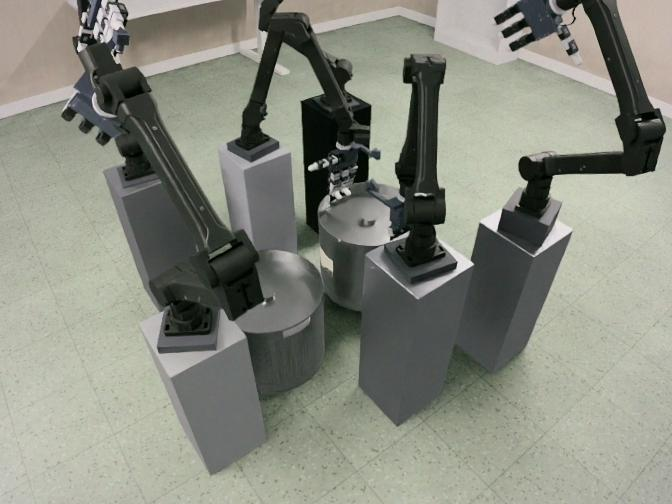

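Call:
move:
  arm2: {"joints":{"joint1_rad":0.625,"joint2_rad":1.343,"joint3_rad":0.88,"joint4_rad":-0.785,"joint5_rad":0.05,"joint6_rad":0.8105},"min_time_s":3}
  arm5: {"joints":{"joint1_rad":-0.425,"joint2_rad":1.478,"joint3_rad":0.80,"joint4_rad":-0.589,"joint5_rad":-0.02,"joint6_rad":-0.645},"min_time_s":3}

Scene clock: 790.77 s.
Joint torques (N m): arm1=[3.02 1.38 9.66 1.76 0.03 0] | arm2=[-2.14 -26.46 13.57 -0.36 1.55 -0.11] | arm3=[1.61 3.14 11.04 2.97 0.11 -0.1] | arm4=[2.2 1.32 10.7 2.65 -0.03 -0.04] | arm5=[-0.44 -21.42 12.01 0.64 -0.11 -0.06] | arm6=[-2.26 3.37 9.83 1.96 -0.04 0.05]
Motor temperatures (°C): arm1=[25 29 49 28 26 26] | arm2=[28 42 36 29 36 26] | arm3=[25 26 44 26 28 26] | arm4=[25 25 45 28 25 26] | arm5=[29 49 41 29 27 28] | arm6=[26 26 47 27 26 28]
Heat: arm1: hottest joint3_rad 49 °C; arm2: hottest joint2_rad 42 °C; arm3: hottest joint3_rad 44 °C; arm4: hottest joint3_rad 45 °C; arm5: hottest joint2_rad 49 °C; arm6: hottest joint3_rad 47 °C.
move: arm2 time_out; arm5 time_out
Joint velocities: within noise
arm1, arm3, arm4, arm6: as last shown
arm2.joint_positions: joint1_rad=+0.637 joint2_rad=+1.571 joint3_rad=+0.779 joint4_rad=-0.772 joint5_rad=+0.015 joint6_rad=+0.822 hand_index_mcp=+0.821 hand_index_abd=+0.002 hand_index_pip=+0.639 hand_index_dip=-0.526 hand_middle_mcp=+0.819 hand_middle_abd=-0.019 hand_middle_pip=+0.624 hand_middle_dip=-0.542 hand_ring_mcp=+0.996 hand_ring_abd=-0.001 hand_ring_pip=+0.576 hand_ring_dip=+0.696 hand_thumb_cmc=+0.714 hand_thumb_axl=+0.677 hand_thumb_mcp=+0.223 hand_thumb_ipl=+0.168 hand_current_limit=+0.790 hand_speed=-0.600
arm2.joint_status: joint2_rad time_out (moved -0.342 of -0.570); joint3_rad time_out (moved -0.008 of +0.092); joint5_rad time_out (moved +0.023 of +0.058); the others done
arm2.hand_state: blocked,goal,blocked,blocked,blocked,goal,blocked,blocked,goal,goal,goal,goal,goal,goal,goal,goal
arm2.index_mcp_current_ma: 159
arm2.index_abd_current_ma: 1
arm2.index_pip_current_ma: 133
arm2.index_dip_current_ma: 199
arm2.middle_mcp_current_ma: 151
arm2.middle_abd_current_ma: -18
arm2.middle_pip_current_ma: 87
arm2.middle_dip_current_ma: 144
arm2.ring_mcp_current_ma: -2
arm2.ring_abd_current_ma: 0
arm2.ring_pip_current_ma: 0
arm2.ring_dip_current_ma: 0
arm2.thumb_cmc_current_ma: 0
arm2.thumb_axl_current_ma: 0
arm2.thumb_mcp_current_ma: -2
arm2.thumb_ipl_current_ma: 0
arm2.hand_goal_index_mcp: 0.754
arm2.hand_goal_index_abd: 0.000
arm2.hand_goal_index_pip: 0.576
arm2.hand_goal_index_dip: -0.608
arm2.hand_goal_middle_mcp: 0.754
arm2.hand_goal_middle_abd: 0.000
arm2.hand_goal_middle_pip: 0.576
arm2.hand_goal_middle_dip: -0.608
arm2.hand_goal_ring_mcp: 1.000
arm2.hand_goal_ring_abd: 0.000
arm2.hand_goal_ring_pip: 0.576
arm2.hand_goal_ring_dip: 0.696
arm2.hand_goal_thumb_cmc: 0.714
arm2.hand_goal_thumb_axl: 0.678
arm2.hand_goal_thumb_mcp: 0.226
arm2.hand_goal_thumb_ipl: 0.168
arm2.on_its_own: joint2_rad reads +1.571 and still pushes toward +1.343 since a time_out; joint3_rad reads +0.779 and still pushes toward +0.880 since a time_out; joint5_rad reads +0.015 and still pushes toward +0.050 since a time_out
arm2.hand: x=+0.2434 y=+0.1352 z=+0.6195 quat_wxyz=(+0.012, +1.000, -0.001, +0.000) (m; scene frame)
arm2.hand_target: x=+0.2785 y=+0.0881 z=+0.7553 quat_wxyz=(+0.133, +0.986, -0.005, +0.102) (m; scene frame)
arm2.hand_status: not commanded
arm5.joint_positions: joint1_rad=-0.432 joint2_rad=+1.675 joint3_rad=+0.692 joint4_rad=-0.590 joint5_rad=-0.018 joint6_rad=-0.645 hand_index_mcp=+0.800 hand_index_abd=+0.036 hand_index_pip=+0.622 hand_index_dip=-0.546 hand_middle_mcp=+0.810 hand_middle_abd=+0.012 hand_middle_pip=+0.646 hand_middle_dip=-0.505 hand_ring_mcp=+0.996 hand_ring_abd=+0.001 hand_ring_pip=+0.577 hand_ring_dip=+0.696 hand_thumb_cmc=+0.714 hand_thumb_axl=+0.677 hand_thumb_mcp=+0.223 hand_thumb_ipl=+0.168 hand_current_limit=+0.790 hand_speed=-0.600
arm5.joint_status: joint2_rad time_out (moved -0.371 of -0.568); joint3_rad time_out (moved -0.056 of +0.052); the others done
arm5.hand_state: blocked,blocked,blocked,blocked,blocked,goal,blocked,blocked,goal,goal,goal,goal,goal,goal,goal,goal
arm5.index_mcp_current_ma: 139
arm5.index_abd_current_ma: 78
arm5.index_pip_current_ma: 128
arm5.index_dip_current_ma: 191
arm5.middle_mcp_current_ma: 181
arm5.middle_abd_current_ma: 18
arm5.middle_pip_current_ma: 219
arm5.middle_dip_current_ma: 366
arm5.ring_mcp_current_ma: -6
arm5.ring_abd_current_ma: 0
arm5.ring_pip_current_ma: 1
arm5.ring_dip_current_ma: 0
arm5.thumb_cmc_current_ma: 0
arm5.thumb_axl_current_ma: -1
arm5.thumb_mcp_current_ma: -4
arm5.thumb_ipl_current_ma: 0
arm5.hand_goal_index_mcp: 0.754
arm5.hand_goal_index_abd: 0.000
arm5.hand_goal_index_pip: 0.576
arm5.hand_goal_index_dip: -0.608
arm5.hand_goal_middle_mcp: 0.754
arm5.hand_goal_middle_abd: 0.000
arm5.hand_goal_middle_pip: 0.576
arm5.hand_goal_middle_dip: -0.608
arm5.hand_goal_ring_mcp: 1.000
arm5.hand_goal_ring_abd: 0.000
arm5.hand_goal_ring_pip: 0.576
arm5.hand_goal_ring_dip: 0.696
arm5.hand_goal_thumb_cmc: 0.714
arm5.hand_goal_thumb_axl: 0.678
arm5.hand_goal_thumb_mcp: 0.226
arm5.hand_goal_thumb_ipl: 0.168
arm5.on_its_own: joint2_rad reads +1.675 and still pushes toward +1.478 since a time_out; joint3_rad reads +0.692 and still pushes toward +0.800 since a time_out
arm5.hand: x=+0.2494 y=-0.1064 z=+0.6220 quat_wxyz=(-0.003, +0.005, +1.000, +0.003) (m; scene frame)
arm5.hand_target: x=+0.2948 y=-0.0390 z=+0.7502 quat_wxyz=(+0.088, -0.001, +0.988, +0.125) (m; scene frame)
arm5.hand_status: not commanded
pictures: none

Call:
move:
  arm2: {"joints":{"joint1_rad":0.635,"joint2_rad":1.194,"joint3_rad":1.025,"joint4_rad":-1.105,"joint5_rad":0.045,"joint6_rad":0.8105},"min_time_s":2.5}
  arm5: {"joints":{"joint1_rad":-0.428,"joint2_rad":1.27,"joint3_rad":0.918,"joint4_rad":-0.9425,"joint5_rad":-0.015,"joint6_rad":-0.645},"min_time_s":2.5}

Scene clock: 809.77 s.
Joint torques (N m): arm1=[3.02 1.32 9.68 1.74 0.03 0] | arm2=[-0.67 -22.59 15.51 -2.69 0.63 0.1] | arm3=[1.26 3.08 11.34 2.95 0.1 -0.17] | arm4=[2.32 1.67 10.66 2.63 -0.04 -0.11] | arm5=[-1.73 -19.14 14.09 -1.46 0.7 -0.06] | arm6=[-2.37 3.43 9.8 1.99 -0.04 0.06]
Motor temperatures (°C): arm1=[25 29 49 28 26 26] | arm2=[28 44 43 29 35 26] | arm3=[25 26 44 26 28 26] | arm4=[25 25 45 28 25 26] | arm5=[29 48 46 29 26 28] | arm6=[25 26 47 27 26 28]
Heat: arm1: hottest joint3_rad 49 °C; arm2: hottest joint2_rad 44 °C; arm3: hottest joint3_rad 44 °C; arm4: hottest joint3_rad 45 °C; arm5: hottest joint2_rad 48 °C; arm6: hottest joint3_rad 47 °C.
move: arm2 time_out; arm5 time_out
Joint velocities: within noise
arm1, arm3, arm4, arm6: as last shown
arm2.joint_positions: joint1_rad=+0.627 joint2_rad=+1.391 joint3_rad=+0.819 joint4_rad=-1.031 joint5_rad=+0.033 joint6_rad=+0.798 hand_index_mcp=+0.767 hand_index_abd=-0.006 hand_index_pip=+0.639 hand_index_dip=-0.506 hand_middle_mcp=+0.756 hand_middle_abd=-0.034 hand_middle_pip=+0.624 hand_middle_dip=-0.537 hand_ring_mcp=+0.996 hand_ring_abd=-0.001 hand_ring_pip=+0.576 hand_ring_dip=+0.696 hand_thumb_cmc=+0.714 hand_thumb_axl=+0.677 hand_thumb_mcp=+0.223 hand_thumb_ipl=+0.168 hand_current_limit=+0.790 hand_speed=-0.600
arm2.joint_status: joint2_rad time_out (moved -0.181 of -0.377); joint3_rad time_out (moved +0.040 of +0.246); joint4_rad time_out (moved -0.260 of -0.333); the others done
arm2.hand_state: goal,goal,blocked,blocked,goal,blocked,blocked,blocked,goal,goal,goal,goal,goal,goal,goal,goal
arm2.index_mcp_current_ma: 13
arm2.index_abd_current_ma: -3
arm2.index_pip_current_ma: 133
arm2.index_dip_current_ma: 276
arm2.middle_mcp_current_ma: 1
arm2.middle_abd_current_ma: -43
arm2.middle_pip_current_ma: 87
arm2.middle_dip_current_ma: 161
arm2.ring_mcp_current_ma: -2
arm2.ring_abd_current_ma: 0
arm2.ring_pip_current_ma: 0
arm2.ring_dip_current_ma: 0
arm2.thumb_cmc_current_ma: 0
arm2.thumb_axl_current_ma: 0
arm2.thumb_mcp_current_ma: -2
arm2.thumb_ipl_current_ma: 0
arm2.hand_goal_index_mcp: 0.754
arm2.hand_goal_index_abd: 0.000
arm2.hand_goal_index_pip: 0.576
arm2.hand_goal_index_dip: -0.608
arm2.hand_goal_middle_mcp: 0.754
arm2.hand_goal_middle_abd: 0.000
arm2.hand_goal_middle_pip: 0.576
arm2.hand_goal_middle_dip: -0.608
arm2.hand_goal_ring_mcp: 1.000
arm2.hand_goal_ring_abd: 0.000
arm2.hand_goal_ring_pip: 0.576
arm2.hand_goal_ring_dip: 0.696
arm2.hand_goal_thumb_cmc: 0.714
arm2.hand_goal_thumb_axl: 0.678
arm2.hand_goal_thumb_mcp: 0.226
arm2.hand_goal_thumb_ipl: 0.168
arm2.on_its_own: joint2_rad reads +1.391 and still pushes toward +1.194 since a time_out; joint3_rad reads +0.819 and still pushes toward +0.931 since a time_out (your +1.025 is given up); joint4_rad reads -1.031 and still pushes toward -1.105 since a time_out
arm2.hand: x=+0.2207 y=+0.1486 z=+0.6902 quat_wxyz=(+0.005, +1.000, +0.006, -0.021) (m; scene frame)
arm2.hand_target: x=+0.2413 y=+0.1304 z=+0.8061 quat_wxyz=(+0.090, +0.994, +0.001, +0.060) (m; scene frame)
arm2.hand_status: not commanded
arm5.joint_positions: joint1_rad=-0.416 joint2_rad=+1.449 joint3_rad=+0.733 joint4_rad=-0.883 joint5_rad=-0.030 joint6_rad=-0.645 hand_index_mcp=+0.750 hand_index_abd=+0.041 hand_index_pip=+0.622 hand_index_dip=-0.542 hand_middle_mcp=+0.754 hand_middle_abd=+0.015 hand_middle_pip=+0.646 hand_middle_dip=-0.483 hand_ring_mcp=+0.996 hand_ring_abd=+0.001 hand_ring_pip=+0.577 hand_ring_dip=+0.696 hand_thumb_cmc=+0.714 hand_thumb_axl=+0.677 hand_thumb_mcp=+0.223 hand_thumb_ipl=+0.168 hand_current_limit=+0.790 hand_speed=-0.600
arm5.joint_status: joint2_rad time_out (moved -0.226 of -0.405); joint3_rad time_out (moved +0.041 of +0.226); joint4_rad time_out (moved -0.293 of -0.353); the others done
arm5.hand_state: goal,blocked,blocked,blocked,goal,goal,blocked,blocked,goal,goal,goal,goal,goal,goal,goal,goal
arm5.index_mcp_current_ma: -5
arm5.index_abd_current_ma: 94
arm5.index_pip_current_ma: 128
arm5.index_dip_current_ma: 209
arm5.middle_mcp_current_ma: 0
arm5.middle_abd_current_ma: 27
arm5.middle_pip_current_ma: 219
arm5.middle_dip_current_ma: 472
arm5.ring_mcp_current_ma: -6
arm5.ring_abd_current_ma: 0
arm5.ring_pip_current_ma: 1
arm5.ring_dip_current_ma: 0
arm5.thumb_cmc_current_ma: 0
arm5.thumb_axl_current_ma: -1
arm5.thumb_mcp_current_ma: -4
arm5.thumb_ipl_current_ma: 0
arm5.hand_goal_index_mcp: 0.754
arm5.hand_goal_index_abd: 0.000
arm5.hand_goal_index_pip: 0.576
arm5.hand_goal_index_dip: -0.608
arm5.hand_goal_middle_mcp: 0.754
arm5.hand_goal_middle_abd: 0.000
arm5.hand_goal_middle_pip: 0.576
arm5.hand_goal_middle_dip: -0.608
arm5.hand_goal_ring_mcp: 1.000
arm5.hand_goal_ring_abd: 0.000
arm5.hand_goal_ring_pip: 0.576
arm5.hand_goal_ring_dip: 0.696
arm5.hand_goal_thumb_cmc: 0.714
arm5.hand_goal_thumb_axl: 0.678
arm5.hand_goal_thumb_mcp: 0.226
arm5.hand_goal_thumb_ipl: 0.168
arm5.on_its_own: joint2_rad reads +1.449 and still pushes toward +1.270 since a time_out; joint3_rad reads +0.733 and still pushes toward +0.846 since a time_out; joint4_rad reads -0.883 and still pushes toward -0.943 since a time_out
arm5.hand: x=+0.2319 y=-0.1136 z=+0.7023 quat_wxyz=(-0.015, -0.003, +1.000, -0.003) (m; scene frame)
arm5.hand_target: x=+0.2653 y=-0.0806 z=+0.8168 quat_wxyz=(+0.061, +0.002, +0.995, +0.085) (m; scene frame)
arm5.hand_status: not commanded
pictures: none

Call:
move:
  arm2: {"joints":{"joint1_rad":0.645,"joint2_rad":1.20,"joint3_rad":1.08,"joint4_rad":-1.15,"joint5_rad":0.045,"joint6_rad":0.8105},"min_time_s":1.5}
  arm5: {"joints":{"joint1_rad":-0.435,"joint2_rad":1.275,"joint3_rad":0.97,"joint4_rad":-1.0,"joint5_rad":-0.015,"joint6_rad":-0.65},"min_time_s":1.5}

Scene clock: 828.80 s.
Joint torques (N m): arm1=[3.02 1.32 9.66 1.76 0.04 0] | arm2=[0.15 -22.36 15.64 -2.45 0.84 0.15] | arm3=[1.44 3.08 11.28 3.14 0.07 -0.23] | arm4=[2.37 1.49 10.69 2.67 -0.05 -0.11] | arm5=[-2.02 -18.67 14.35 -1.5 0.5 -0.06] | arm6=[-2.2 3.14 9.84 2.04 -0.03 0.05]
Motor temperatures (°C): arm1=[25 29 49 28 26 26] | arm2=[28 41 48 29 33 26] | arm3=[25 26 44 26 28 26] | arm4=[25 25 45 28 25 26] | arm5=[29 45 51 29 27 28] | arm6=[25 26 47 27 26 28]
Heat: arm1: hottest joint3_rad 49 °C; arm2: hottest joint3_rad 48 °C; arm3: hottest joint3_rad 44 °C; arm4: hottest joint3_rad 45 °C; arm5: hottest joint3_rad 51 °C; arm6: hottest joint3_rad 47 °C.
move: arm2 time_out; arm5 time_out
Joint velocities: within noise
arm1, arm3, arm4, arm6: as last shown
arm2.joint_positions: joint1_rad=+0.627 joint2_rad=+1.391 joint3_rad=+0.856 joint4_rad=-1.084 joint5_rad=+0.028 joint6_rad=+0.793 hand_index_mcp=+0.775 hand_index_abd=-0.012 hand_index_pip=+0.639 hand_index_dip=-0.498 hand_middle_mcp=+0.756 hand_middle_abd=-0.039 hand_middle_pip=+0.624 hand_middle_dip=-0.536 hand_ring_mcp=+0.996 hand_ring_abd=-0.001 hand_ring_pip=+0.576 hand_ring_dip=+0.696 hand_thumb_cmc=+0.714 hand_thumb_axl=+0.677 hand_thumb_mcp=+0.223 hand_thumb_ipl=+0.168 hand_current_limit=+0.790 hand_speed=-0.600
arm2.joint_status: joint2_rad time_out (moved +0.000 of -0.191); joint3_rad time_out (moved +0.037 of +0.261); joint4_rad time_out (moved -0.052 of -0.119); the others done
arm2.hand_state: blocked,goal,blocked,blocked,goal,blocked,blocked,blocked,goal,goal,goal,goal,goal,goal,goal,goal
arm2.index_mcp_current_ma: 29
arm2.index_abd_current_ma: -9
arm2.index_pip_current_ma: 133
arm2.index_dip_current_ma: 309
arm2.middle_mcp_current_ma: 1
arm2.middle_abd_current_ma: -53
arm2.middle_pip_current_ma: 87
arm2.middle_dip_current_ma: 163
arm2.ring_mcp_current_ma: -2
arm2.ring_abd_current_ma: 0
arm2.ring_pip_current_ma: 0
arm2.ring_dip_current_ma: 0
arm2.thumb_cmc_current_ma: 0
arm2.thumb_axl_current_ma: 0
arm2.thumb_mcp_current_ma: -2
arm2.thumb_ipl_current_ma: 0
arm2.hand_goal_index_mcp: 0.754
arm2.hand_goal_index_abd: 0.000
arm2.hand_goal_index_pip: 0.576
arm2.hand_goal_index_dip: -0.608
arm2.hand_goal_middle_mcp: 0.754
arm2.hand_goal_middle_abd: 0.000
arm2.hand_goal_middle_pip: 0.576
arm2.hand_goal_middle_dip: -0.608
arm2.hand_goal_ring_mcp: 1.000
arm2.hand_goal_ring_abd: 0.000
arm2.hand_goal_ring_pip: 0.576
arm2.hand_goal_ring_dip: 0.696
arm2.hand_goal_thumb_cmc: 0.714
arm2.hand_goal_thumb_axl: 0.678
arm2.hand_goal_thumb_mcp: 0.226
arm2.hand_goal_thumb_ipl: 0.168
arm2.on_its_own: joint2_rad reads +1.391 and still pushes toward +1.200 since a time_out; joint3_rad reads +0.856 and still pushes toward +0.968 since a time_out (your +1.080 is given up); joint4_rad reads -1.084 and still pushes toward -1.150 since a time_out
arm2.hand: x=+0.2243 y=+0.1468 z=+0.7013 quat_wxyz=(-0.003, +1.000, +0.008, -0.024) (m; scene frame)
arm2.hand_target: x=+0.2462 y=+0.1316 z=+0.8169 quat_wxyz=(+0.085, +0.995, +0.006, +0.056) (m; scene frame)
arm2.hand_status: not commanded
arm5.joint_positions: joint1_rad=-0.415 joint2_rad=+1.449 joint3_rad=+0.765 joint4_rad=-0.945 joint5_rad=-0.027 joint6_rad=-0.650 hand_index_mcp=+0.751 hand_index_abd=+0.047 hand_index_pip=+0.622 hand_index_dip=-0.536 hand_middle_mcp=+0.759 hand_middle_abd=+0.018 hand_middle_pip=+0.646 hand_middle_dip=-0.466 hand_ring_mcp=+0.996 hand_ring_abd=+0.001 hand_ring_pip=+0.577 hand_ring_dip=+0.696 hand_thumb_cmc=+0.714 hand_thumb_axl=+0.677 hand_thumb_mcp=+0.223 hand_thumb_ipl=+0.168 hand_current_limit=+0.790 hand_speed=-0.600
arm5.joint_status: joint2_rad time_out (moved +0.000 of -0.174); joint3_rad time_out (moved +0.032 of +0.237); joint4_rad time_out (moved -0.061 of -0.117); the others done
arm5.hand_state: goal,blocked,blocked,blocked,goal,goal,blocked,blocked,goal,goal,goal,goal,goal,goal,goal,goal
arm5.index_mcp_current_ma: -4
arm5.index_abd_current_ma: 111
arm5.index_pip_current_ma: 128
arm5.index_dip_current_ma: 233
arm5.middle_mcp_current_ma: 8
arm5.middle_abd_current_ma: 32
arm5.middle_pip_current_ma: 219
arm5.middle_dip_current_ma: 492
arm5.ring_mcp_current_ma: -6
arm5.ring_abd_current_ma: 0
arm5.ring_pip_current_ma: 1
arm5.ring_dip_current_ma: 0
arm5.thumb_cmc_current_ma: 0
arm5.thumb_axl_current_ma: -1
arm5.thumb_mcp_current_ma: -4
arm5.thumb_ipl_current_ma: 0
arm5.hand_goal_index_mcp: 0.754
arm5.hand_goal_index_abd: 0.000
arm5.hand_goal_index_pip: 0.576
arm5.hand_goal_index_dip: -0.608
arm5.hand_goal_middle_mcp: 0.754
arm5.hand_goal_middle_abd: 0.000
arm5.hand_goal_middle_pip: 0.576
arm5.hand_goal_middle_dip: -0.608
arm5.hand_goal_ring_mcp: 1.000
arm5.hand_goal_ring_abd: 0.000
arm5.hand_goal_ring_pip: 0.576
arm5.hand_goal_ring_dip: 0.696
arm5.hand_goal_thumb_cmc: 0.714
arm5.hand_goal_thumb_axl: 0.678
arm5.hand_goal_thumb_mcp: 0.226
arm5.hand_goal_thumb_ipl: 0.168
arm5.on_its_own: joint2_rad reads +1.449 and still pushes toward +1.275 since a time_out; joint3_rad reads +0.765 and still pushes toward +0.880 since a time_out; joint4_rad reads -0.945 and still pushes toward -1.000 since a time_out
arm5.hand: x=+0.2320 y=-0.1135 z=+0.7093 quat_wxyz=(-0.023, -0.005, +1.000, -0.016) (m; scene frame)
arm5.hand_target: x=+0.2674 y=-0.0823 z=+0.8238 quat_wxyz=(+0.053, +0.003, +0.996, +0.073) (m; scene frame)
arm5.hand_status: not commanded
pictures: none

Call:
move:
  arm2: {"joints":{"joint1_rad":0.63,"joint2_rad":1.31,"joint3_rad":1.06,"joint4_rad":-1.0,"joint5_rad":0.045,"joint6_rad":0.805},"min_time_s":1.5}
  arm5: {"joints":{"joint1_rad":-0.425,"joint2_rad":1.39,"joint3_rad":0.97,"joint4_rad":-0.86,"joint5_rad":-0.015,"joint6_rad":-0.645},"min_time_s":1.5}

Scene clock: 851.60 s.
Joint torques (N m): arm1=[3.08 1.38 9.68 1.76 0.04 0] | arm2=[-1.14 -21.89 15.25 -0.42 1.46 0.02] | arm3=[1.08 3.37 11.36 2.89 0.07 -0.22] | arm4=[2.61 1.49 10.73 2.74 -0.06 -0.11] | arm5=[-1.49 -18.43 14.38 -0.09 -0.15 -0.05] | arm6=[-2.14 3.31 9.88 2.07 -0.03 0.06]
Motor temperatures (°C): arm1=[25 29 49 28 26 26] | arm2=[28 40 47 29 33 26] | arm3=[25 26 44 26 28 26] | arm4=[25 25 45 28 25 26] | arm5=[29 43 57 29 27 28] | arm6=[25 26 47 27 26 28]
Heat: arm1: hottest joint3_rad 49 °C; arm2: hottest joint3_rad 47 °C; arm3: hottest joint3_rad 44 °C; arm4: hottest joint3_rad 45 °C; arm5: hottest joint3_rad 57 °C; arm6: hottest joint3_rad 47 °C.
move: arm2 time_out; arm5 time_out
Joint velocities: within noise
arm1, arm3, arm4, arm6: as last shown
arm2.joint_positions: joint1_rad=+0.627 joint2_rad=+1.482 joint3_rad=+0.856 joint4_rad=-0.988 joint5_rad=+0.013 joint6_rad=+0.802 hand_index_mcp=+0.805 hand_index_abd=-0.011 hand_index_pip=+0.642 hand_index_dip=-0.498 hand_middle_mcp=+0.787 hand_middle_abd=-0.039 hand_middle_pip=+0.624 hand_middle_dip=-0.530 hand_ring_mcp=+0.996 hand_ring_abd=-0.001 hand_ring_pip=+0.576 hand_ring_dip=+0.696 hand_thumb_cmc=+0.714 hand_thumb_axl=+0.677 hand_thumb_mcp=+0.223 hand_thumb_ipl=+0.168 hand_current_limit=+0.790 hand_speed=-0.600
arm2.joint_status: joint2_rad time_out (moved +0.091 of -0.081); joint3_rad time_out (moved +0.000 of +0.204); joint5_rad time_out (moved -0.015 of +0.017); the others done
arm2.hand_state: blocked,goal,blocked,blocked,blocked,blocked,blocked,blocked,goal,goal,goal,goal,goal,goal,goal,goal
arm2.index_mcp_current_ma: 106
arm2.index_abd_current_ma: -8
arm2.index_pip_current_ma: 143
arm2.index_dip_current_ma: 309
arm2.middle_mcp_current_ma: 54
arm2.middle_abd_current_ma: -53
arm2.middle_pip_current_ma: 87
arm2.middle_dip_current_ma: 184
arm2.ring_mcp_current_ma: -2
arm2.ring_abd_current_ma: 0
arm2.ring_pip_current_ma: 0
arm2.ring_dip_current_ma: 0
arm2.thumb_cmc_current_ma: 0
arm2.thumb_axl_current_ma: 0
arm2.thumb_mcp_current_ma: -2
arm2.thumb_ipl_current_ma: 0
arm2.hand_goal_index_mcp: 0.754
arm2.hand_goal_index_abd: 0.000
arm2.hand_goal_index_pip: 0.576
arm2.hand_goal_index_dip: -0.608
arm2.hand_goal_middle_mcp: 0.754
arm2.hand_goal_middle_abd: 0.000
arm2.hand_goal_middle_pip: 0.576
arm2.hand_goal_middle_dip: -0.608
arm2.hand_goal_ring_mcp: 1.000
arm2.hand_goal_ring_abd: 0.000
arm2.hand_goal_ring_pip: 0.576
arm2.hand_goal_ring_dip: 0.696
arm2.hand_goal_thumb_cmc: 0.714
arm2.hand_goal_thumb_axl: 0.678
arm2.hand_goal_thumb_mcp: 0.226
arm2.hand_goal_thumb_ipl: 0.168
arm2.on_its_own: joint2_rad reads +1.482 and still pushes toward +1.310 since a time_out; joint3_rad reads +0.856 and still pushes toward +0.968 since a time_out (your +1.060 is given up); joint5_rad reads +0.013 and still pushes toward +0.045 since a time_out
arm2.hand: x=+0.2378 y=+0.1368 z=+0.6698 quat_wxyz=(-0.006, +1.000, +0.004, -0.018) (m; scene frame)
arm2.hand_target: x=+0.2701 y=+0.1007 z=+0.7865 quat_wxyz=(+0.099, +0.993, +0.001, +0.069) (m; scene frame)
arm2.hand_status: not commanded
arm5.joint_positions: joint1_rad=-0.418 joint2_rad=+1.547 joint3_rad=+0.753 joint4_rad=-0.848 joint5_rad=-0.012 joint6_rad=-0.648 hand_index_mcp=+0.780 hand_index_abd=+0.047 hand_index_pip=+0.622 hand_index_dip=-0.535 hand_middle_mcp=+0.784 hand_middle_abd=+0.018 hand_middle_pip=+0.648 hand_middle_dip=-0.462 hand_ring_mcp=+0.996 hand_ring_abd=+0.001 hand_ring_pip=+0.577 hand_ring_dip=+0.696 hand_thumb_cmc=+0.714 hand_thumb_axl=+0.677 hand_thumb_mcp=+0.223 hand_thumb_ipl=+0.168 hand_current_limit=+0.790 hand_speed=-0.600
arm5.joint_status: joint2_rad time_out (moved +0.099 of -0.059); joint3_rad time_out (moved -0.013 of +0.205); the others done
arm5.hand_state: blocked,blocked,blocked,blocked,blocked,goal,blocked,blocked,goal,goal,goal,goal,goal,goal,goal,goal
arm5.index_mcp_current_ma: 68
arm5.index_abd_current_ma: 111
arm5.index_pip_current_ma: 128
arm5.index_dip_current_ma: 238
arm5.middle_mcp_current_ma: 81
arm5.middle_abd_current_ma: 32
arm5.middle_pip_current_ma: 228
arm5.middle_dip_current_ma: 492
arm5.ring_mcp_current_ma: -6
arm5.ring_abd_current_ma: 0
arm5.ring_pip_current_ma: 1
arm5.ring_dip_current_ma: 0
arm5.thumb_cmc_current_ma: 0
arm5.thumb_axl_current_ma: -1
arm5.thumb_mcp_current_ma: -4
arm5.thumb_ipl_current_ma: 0
arm5.hand_goal_index_mcp: 0.754
arm5.hand_goal_index_abd: 0.000
arm5.hand_goal_index_pip: 0.576
arm5.hand_goal_index_dip: -0.608
arm5.hand_goal_middle_mcp: 0.754
arm5.hand_goal_middle_abd: 0.000
arm5.hand_goal_middle_pip: 0.576
arm5.hand_goal_middle_dip: -0.608
arm5.hand_goal_ring_mcp: 1.000
arm5.hand_goal_ring_abd: 0.000
arm5.hand_goal_ring_pip: 0.576
arm5.hand_goal_ring_dip: 0.696
arm5.hand_goal_thumb_cmc: 0.714
arm5.hand_goal_thumb_axl: 0.678
arm5.hand_goal_thumb_mcp: 0.226
arm5.hand_goal_thumb_ipl: 0.168
arm5.on_its_own: joint2_rad reads +1.547 and still pushes toward +1.390 since a time_out; joint3_rad reads +0.753 and still pushes toward +0.878 since a time_out (your +0.970 is given up)
arm5.hand: x=+0.2388 y=-0.1114 z=+0.6726 quat_wxyz=(-0.021, -0.003, +0.999, -0.026) (m; scene frame)
arm5.hand_target: x=+0.2823 y=-0.0564 z=+0.7891 quat_wxyz=(+0.059, +0.000, +0.995, +0.082) (m; scene frame)
arm5.hand_status: not commanded
pictures: none

Call:
move:
  arm2: {"joints":{"joint1_rad":0.6345,"joint2_rad":1.662,"joint3_rad":0.861,"joint4_rad":-0.462,"joint5_rad":0.045,"joint6_rad":0.8125},"min_time_s":4}
  arm5: {"joints":{"joint1_rad":-0.438,"joint2_rad":1.818,"joint3_rad":0.827,"joint4_rad":-0.264,"joint5_rad":0.01,"joint6_rad":-0.651},"min_time_s":4}

Scene clock: 954.67 s.
Joint torques (N m): arm1=[3.02 1.38 9.69 1.76 0.04 0] | arm2=[-1.9 -25.82 10.54 1.4 2.26 -0.05] | arm3=[1.32 3.08 11.33 3.28 0.09 -0.14] | arm4=[2.02 1.49 10.65 2.77 -0.04 -0.07] | arm5=[-1.14 -21.36 9.1 2.35 -0.23 -0.05] | arm6=[-2.14 3.37 9.81 2.04 -0.05 0.07]
Motor temperatures (°C): arm1=[25 29 49 28 26 26] | arm2=[28 43 49 29 37 26] | arm3=[25 26 44 26 28 26] | arm4=[25 25 46 28 25 26] | arm5=[29 41 70 29 26 28] | arm6=[25 26 47 27 26 28]
Heat: arm1: hottest joint3_rad 49 °C; arm2: hottest joint3_rad 49 °C; arm3: hottest joint3_rad 44 °C; arm4: hottest joint3_rad 46 °C; arm5: hottest joint3_rad 70 °C; arm6: hottest joint3_rad 47 °C.
move: arm2 time_out; arm5 time_out
Joint velocities: within noise
arm1.joint_positions: joint1_rad=+0.886 joint2_rad=+0.567 joint3_rad=+1.375 joint4_rad=-1.268 joint5_rad=+0.040 joint6_rad=+1.040 hand_index_mcp=+0.756 hand_index_abd=+0.000 hand_index_pip=+0.577 hand_index_dip=+0.696 hand_middle_mcp=+0.756 hand_middle_abd=+0.000 hand_middle_pip=+0.577 hand_middle_dip=+0.696 hand_ring_mcp=+0.756 hand_ring_abd=+0.000 hand_ring_pip=+0.577 hand_ring_dip=+0.696 hand_thumb_cmc=+0.716 hand_thumb_axl=+0.677 hand_thumb_mcp=+0.226 hand_thumb_ipl=+0.168 hand_current_limit=+0.400 hand_speed=-0.600
arm1.joint_status: not commanded
arm1.hand_state: goal,goal,goal,goal,goal,goal,goal,goal,goal,goal,goal,goal,goal,goal,goal,goal
arm1.index_mcp_current_ma: 4
arm1.index_abd_current_ma: 0
arm1.index_pip_current_ma: 1
arm1.index_dip_current_ma: 0
arm1.middle_mcp_current_ma: 4
arm1.middle_abd_current_ma: 1
arm1.middle_pip_current_ma: 1
arm1.middle_dip_current_ma: 0
arm1.ring_mcp_current_ma: 4
arm1.ring_abd_current_ma: 1
arm1.ring_pip_current_ma: 1
arm1.ring_dip_current_ma: 0
arm1.thumb_cmc_current_ma: 3
arm1.thumb_axl_current_ma: -2
arm1.thumb_mcp_current_ma: 0
arm1.thumb_ipl_current_ma: -1
arm1.hand_goal_index_mcp: 0.754
arm1.hand_goal_index_abd: 0.000
arm1.hand_goal_index_pip: 0.576
arm1.hand_goal_index_dip: 0.696
arm1.hand_goal_middle_mcp: 0.754
arm1.hand_goal_middle_abd: 0.000
arm1.hand_goal_middle_pip: 0.576
arm1.hand_goal_middle_dip: 0.696
arm1.hand_goal_ring_mcp: 0.754
arm1.hand_goal_ring_abd: 0.000
arm1.hand_goal_ring_pip: 0.576
arm1.hand_goal_ring_dip: 0.696
arm1.hand_goal_thumb_cmc: 0.714
arm1.hand_goal_thumb_axl: 0.678
arm1.hand_goal_thumb_mcp: 0.226
arm1.hand_goal_thumb_ipl: 0.168
arm1.hand: x=+0.5287 y=+0.2245 z=+1.2654 quat_wxyz=(+0.336, +0.845, -0.124, +0.398) (m; scene frame)
arm1.hand_target: x=+0.5292 y=+0.2285 z=+1.2769 quat_wxyz=(+0.340, +0.839, -0.118, +0.409) (m; scene frame)
arm1.hand_status: not commanded
arm2.joint_positions: joint1_rad=+0.642 joint2_rad=+1.859 joint3_rad=+0.777 joint4_rad=-0.495 joint5_rad=-0.008 joint6_rad=+0.817 hand_index_mcp=+0.835 hand_index_abd=-0.007 hand_index_pip=+0.648 hand_index_dip=-0.498 hand_middle_mcp=+0.819 hand_middle_abd=-0.039 hand_middle_pip=+0.635 hand_middle_dip=-0.529 hand_ring_mcp=+0.996 hand_ring_abd=-0.001 hand_ring_pip=+0.576 hand_ring_dip=+0.696 hand_thumb_cmc=+0.714 hand_thumb_axl=+0.677 hand_thumb_mcp=+0.223 hand_thumb_ipl=+0.168 hand_current_limit=+0.790 hand_speed=-0.600
arm2.joint_status: joint2_rad time_out (moved +0.377 of +0.180); joint5_rad time_out (moved -0.020 of +0.032); the others done
arm2.hand_state: blocked,goal,blocked,blocked,blocked,blocked,blocked,blocked,goal,goal,goal,goal,goal,goal,goal,goal
arm2.index_mcp_current_ma: 211
arm2.index_abd_current_ma: -4
arm2.index_pip_current_ma: 163
arm2.index_dip_current_ma: 309
arm2.middle_mcp_current_ma: 153
arm2.middle_abd_current_ma: -53
arm2.middle_pip_current_ma: 120
arm2.middle_dip_current_ma: 189
arm2.ring_mcp_current_ma: -2
arm2.ring_abd_current_ma: 0
arm2.ring_pip_current_ma: 0
arm2.ring_dip_current_ma: 0
arm2.thumb_cmc_current_ma: 0
arm2.thumb_axl_current_ma: 0
arm2.thumb_mcp_current_ma: -2
arm2.thumb_ipl_current_ma: 0
arm2.hand_goal_index_mcp: 0.754
arm2.hand_goal_index_abd: 0.000
arm2.hand_goal_index_pip: 0.576
arm2.hand_goal_index_dip: -0.608
arm2.hand_goal_middle_mcp: 0.754
arm2.hand_goal_middle_abd: 0.000
arm2.hand_goal_middle_pip: 0.576
arm2.hand_goal_middle_dip: -0.608
arm2.hand_goal_ring_mcp: 1.000
arm2.hand_goal_ring_abd: 0.000
arm2.hand_goal_ring_pip: 0.576
arm2.hand_goal_ring_dip: 0.696
arm2.hand_goal_thumb_cmc: 0.714
arm2.hand_goal_thumb_axl: 0.678
arm2.hand_goal_thumb_mcp: 0.226
arm2.hand_goal_thumb_ipl: 0.168
arm2.on_its_own: joint2_rad reads +1.859 and still pushes toward +1.662 since a time_out; joint5_rad reads -0.008 and still pushes toward +0.045 since a time_out
arm2.hand: x=+0.2574 y=+0.1302 z=+0.5168 quat_wxyz=(-0.001, +1.000, +0.004, +0.002) (m; scene frame)
arm2.hand_target: x=+0.3142 y=+0.0612 z=+0.6366 quat_wxyz=(+0.126, +0.987, -0.001, +0.099) (m; scene frame)
arm2.hand_status: not commanded
arm3: as last shown
arm4.joint_positions: joint1_rad=+0.680 joint2_rad=+0.547 joint3_rad=+1.325 joint4_rad=-1.321 joint5_rad=-0.020 joint6_rad=+1.025 hand_index_mcp=+0.755 hand_index_abd=+0.000 hand_index_pip=+0.577 hand_index_dip=+0.696 hand_middle_mcp=+0.756 hand_middle_abd=+0.000 hand_middle_pip=+0.577 hand_middle_dip=+0.696 hand_ring_mcp=+0.755 hand_ring_abd=+0.000 hand_ring_pip=+0.577 hand_ring_dip=+0.696 hand_thumb_cmc=+0.715 hand_thumb_axl=+0.677 hand_thumb_mcp=+0.226 hand_thumb_ipl=+0.168 hand_current_limit=+0.400 hand_speed=-0.600
arm4.joint_status: not commanded
arm4.hand_state: goal,goal,goal,goal,goal,goal,goal,goal,goal,goal,goal,goal,goal,goal,goal,goal
arm4.index_mcp_current_ma: 0
arm4.index_abd_current_ma: 0
arm4.index_pip_current_ma: 0
arm4.index_dip_current_ma: 0
arm4.middle_mcp_current_ma: 0
arm4.middle_abd_current_ma: 0
arm4.middle_pip_current_ma: 0
arm4.middle_dip_current_ma: 0
arm4.ring_mcp_current_ma: 0
arm4.ring_abd_current_ma: 0
arm4.ring_pip_current_ma: 0
arm4.ring_dip_current_ma: 0
arm4.thumb_cmc_current_ma: 0
arm4.thumb_axl_current_ma: 0
arm4.thumb_mcp_current_ma: 0
arm4.thumb_ipl_current_ma: 0
arm4.hand_goal_index_mcp: 0.754
arm4.hand_goal_index_abd: 0.000
arm4.hand_goal_index_pip: 0.576
arm4.hand_goal_index_dip: 0.696
arm4.hand_goal_middle_mcp: 0.754
arm4.hand_goal_middle_abd: 0.000
arm4.hand_goal_middle_pip: 0.576
arm4.hand_goal_middle_dip: 0.696
arm4.hand_goal_ring_mcp: 0.754
arm4.hand_goal_ring_abd: 0.000
arm4.hand_goal_ring_pip: 0.576
arm4.hand_goal_ring_dip: 0.696
arm4.hand_goal_thumb_cmc: 0.714
arm4.hand_goal_thumb_axl: 0.678
arm4.hand_goal_thumb_mcp: 0.226
arm4.hand_goal_thumb_ipl: 0.168
arm4.hand: x=-0.5283 y=+0.0103 z=+1.1454 quat_wxyz=(-0.280, +0.375, +0.783, +0.409) (m; scene frame)
arm4.hand_target: x=-0.5303 y=+0.0077 z=+1.1541 quat_wxyz=(-0.287, +0.369, +0.781, +0.415) (m; scene frame)
arm4.hand_status: not commanded
arm5.joint_positions: joint1_rad=-0.443 joint2_rad=+2.001 joint3_rad=+0.733 joint4_rad=-0.323 joint5_rad=+0.015 joint6_rad=-0.648 hand_index_mcp=+0.806 hand_index_abd=+0.047 hand_index_pip=+0.636 hand_index_dip=-0.517 hand_middle_mcp=+0.823 hand_middle_abd=+0.016 hand_middle_pip=+0.649 hand_middle_dip=-0.462 hand_ring_mcp=+0.996 hand_ring_abd=+0.001 hand_ring_pip=+0.577 hand_ring_dip=+0.696 hand_thumb_cmc=+0.714 hand_thumb_axl=+0.677 hand_thumb_mcp=+0.223 hand_thumb_ipl=+0.168 hand_current_limit=+0.790 hand_speed=-0.600
arm5.joint_status: joint2_rad time_out (moved +0.454 of +0.271); joint3_rad time_out (moved -0.019 of +0.074); joint4_rad time_out (moved +0.526 of +0.584); the others done
arm5.hand_state: blocked,blocked,blocked,blocked,blocked,goal,blocked,blocked,goal,goal,goal,goal,goal,goal,goal,goal
arm5.index_mcp_current_ma: 164
arm5.index_abd_current_ma: 111
arm5.index_pip_current_ma: 180
arm5.index_dip_current_ma: 311
arm5.middle_mcp_current_ma: 235
arm5.middle_abd_current_ma: 27
arm5.middle_pip_current_ma: 234
arm5.middle_dip_current_ma: 492
arm5.ring_mcp_current_ma: -6
arm5.ring_abd_current_ma: 0
arm5.ring_pip_current_ma: 1
arm5.ring_dip_current_ma: 0
arm5.thumb_cmc_current_ma: 0
arm5.thumb_axl_current_ma: -1
arm5.thumb_mcp_current_ma: -4
arm5.thumb_ipl_current_ma: 0
arm5.hand_goal_index_mcp: 0.754
arm5.hand_goal_index_abd: 0.000
arm5.hand_goal_index_pip: 0.576
arm5.hand_goal_index_dip: -0.608
arm5.hand_goal_middle_mcp: 0.754
arm5.hand_goal_middle_abd: 0.000
arm5.hand_goal_middle_pip: 0.576
arm5.hand_goal_middle_dip: -0.608
arm5.hand_goal_ring_mcp: 1.000
arm5.hand_goal_ring_abd: 0.000
arm5.hand_goal_ring_pip: 0.576
arm5.hand_goal_ring_dip: 0.696
arm5.hand_goal_thumb_cmc: 0.714
arm5.hand_goal_thumb_axl: 0.678
arm5.hand_goal_thumb_mcp: 0.226
arm5.hand_goal_thumb_ipl: 0.168
arm5.on_its_own: joint2_rad reads +2.001 and still pushes toward +1.818 since a time_out; joint3_rad reads +0.733 and still pushes toward +0.827 since a time_out; joint4_rad reads -0.323 and still pushes toward -0.264 since a time_out
arm5.hand: x=+0.2654 y=-0.1042 z=+0.5194 quat_wxyz=(+0.005, +0.009, +1.000, -0.013) (m; scene frame)
arm5.hand_target: x=+0.3301 y=-0.0136 z=+0.6389 quat_wxyz=(+0.105, +0.005, +0.987, +0.121) (m; scene frame)
arm5.hand_status: not commanded
arm6.joint_positions: joint1_rad=-0.593 joint2_rad=+0.557 joint3_rad=+1.325 joint4_rad=-1.387 joint5_rad=-0.080 joint6_rad=+1.175 hand_index_mcp=+0.754 hand_index_abd=+0.000 hand_index_pip=+0.577 hand_index_dip=+0.696 hand_middle_mcp=+0.754 hand_middle_abd=+0.000 hand_middle_pip=+0.577 hand_middle_dip=+0.696 hand_ring_mcp=+0.754 hand_ring_abd=+0.000 hand_ring_pip=+0.577 hand_ring_dip=+0.696 hand_thumb_cmc=+0.714 hand_thumb_axl=+0.677 hand_thumb_mcp=+0.226 hand_thumb_ipl=+0.168 hand_current_limit=+0.400 hand_speed=-0.600
arm6.joint_status: not commanded
arm6.hand_state: goal,goal,goal,goal,goal,goal,goal,goal,goal,goal,goal,goal,goal,goal,goal,goal
arm6.index_mcp_current_ma: -1
arm6.index_abd_current_ma: 0
arm6.index_pip_current_ma: 1
arm6.index_dip_current_ma: 0
arm6.middle_mcp_current_ma: -1
arm6.middle_abd_current_ma: 0
arm6.middle_pip_current_ma: 1
arm6.middle_dip_current_ma: 0
arm6.ring_mcp_current_ma: -1
arm6.ring_abd_current_ma: 0
arm6.ring_pip_current_ma: 1
arm6.ring_dip_current_ma: 0
arm6.thumb_cmc_current_ma: 0
arm6.thumb_axl_current_ma: -1
arm6.thumb_mcp_current_ma: -1
arm6.thumb_ipl_current_ma: -1
arm6.hand_goal_index_mcp: 0.754
arm6.hand_goal_index_abd: 0.000
arm6.hand_goal_index_pip: 0.576
arm6.hand_goal_index_dip: 0.696
arm6.hand_goal_middle_mcp: 0.754
arm6.hand_goal_middle_abd: 0.000
arm6.hand_goal_middle_pip: 0.576
arm6.hand_goal_middle_dip: 0.696
arm6.hand_goal_ring_mcp: 0.754
arm6.hand_goal_ring_abd: 0.000
arm6.hand_goal_ring_pip: 0.576
arm6.hand_goal_ring_dip: 0.696
arm6.hand_goal_thumb_cmc: 0.714
arm6.hand_goal_thumb_axl: 0.678
arm6.hand_goal_thumb_mcp: 0.226
arm6.hand_goal_thumb_ipl: 0.168
arm6.hand: x=+0.5875 y=-0.3267 z=+1.2089 quat_wxyz=(-0.229, +0.581, +0.672, +0.398) (m; scene frame)
arm6.hand_target: x=+0.5882 y=-0.3304 z=+1.2190 quat_wxyz=(-0.231, +0.580, +0.666, +0.408) (m; scene frame)
arm6.hand_status: not commanded
pictures: none


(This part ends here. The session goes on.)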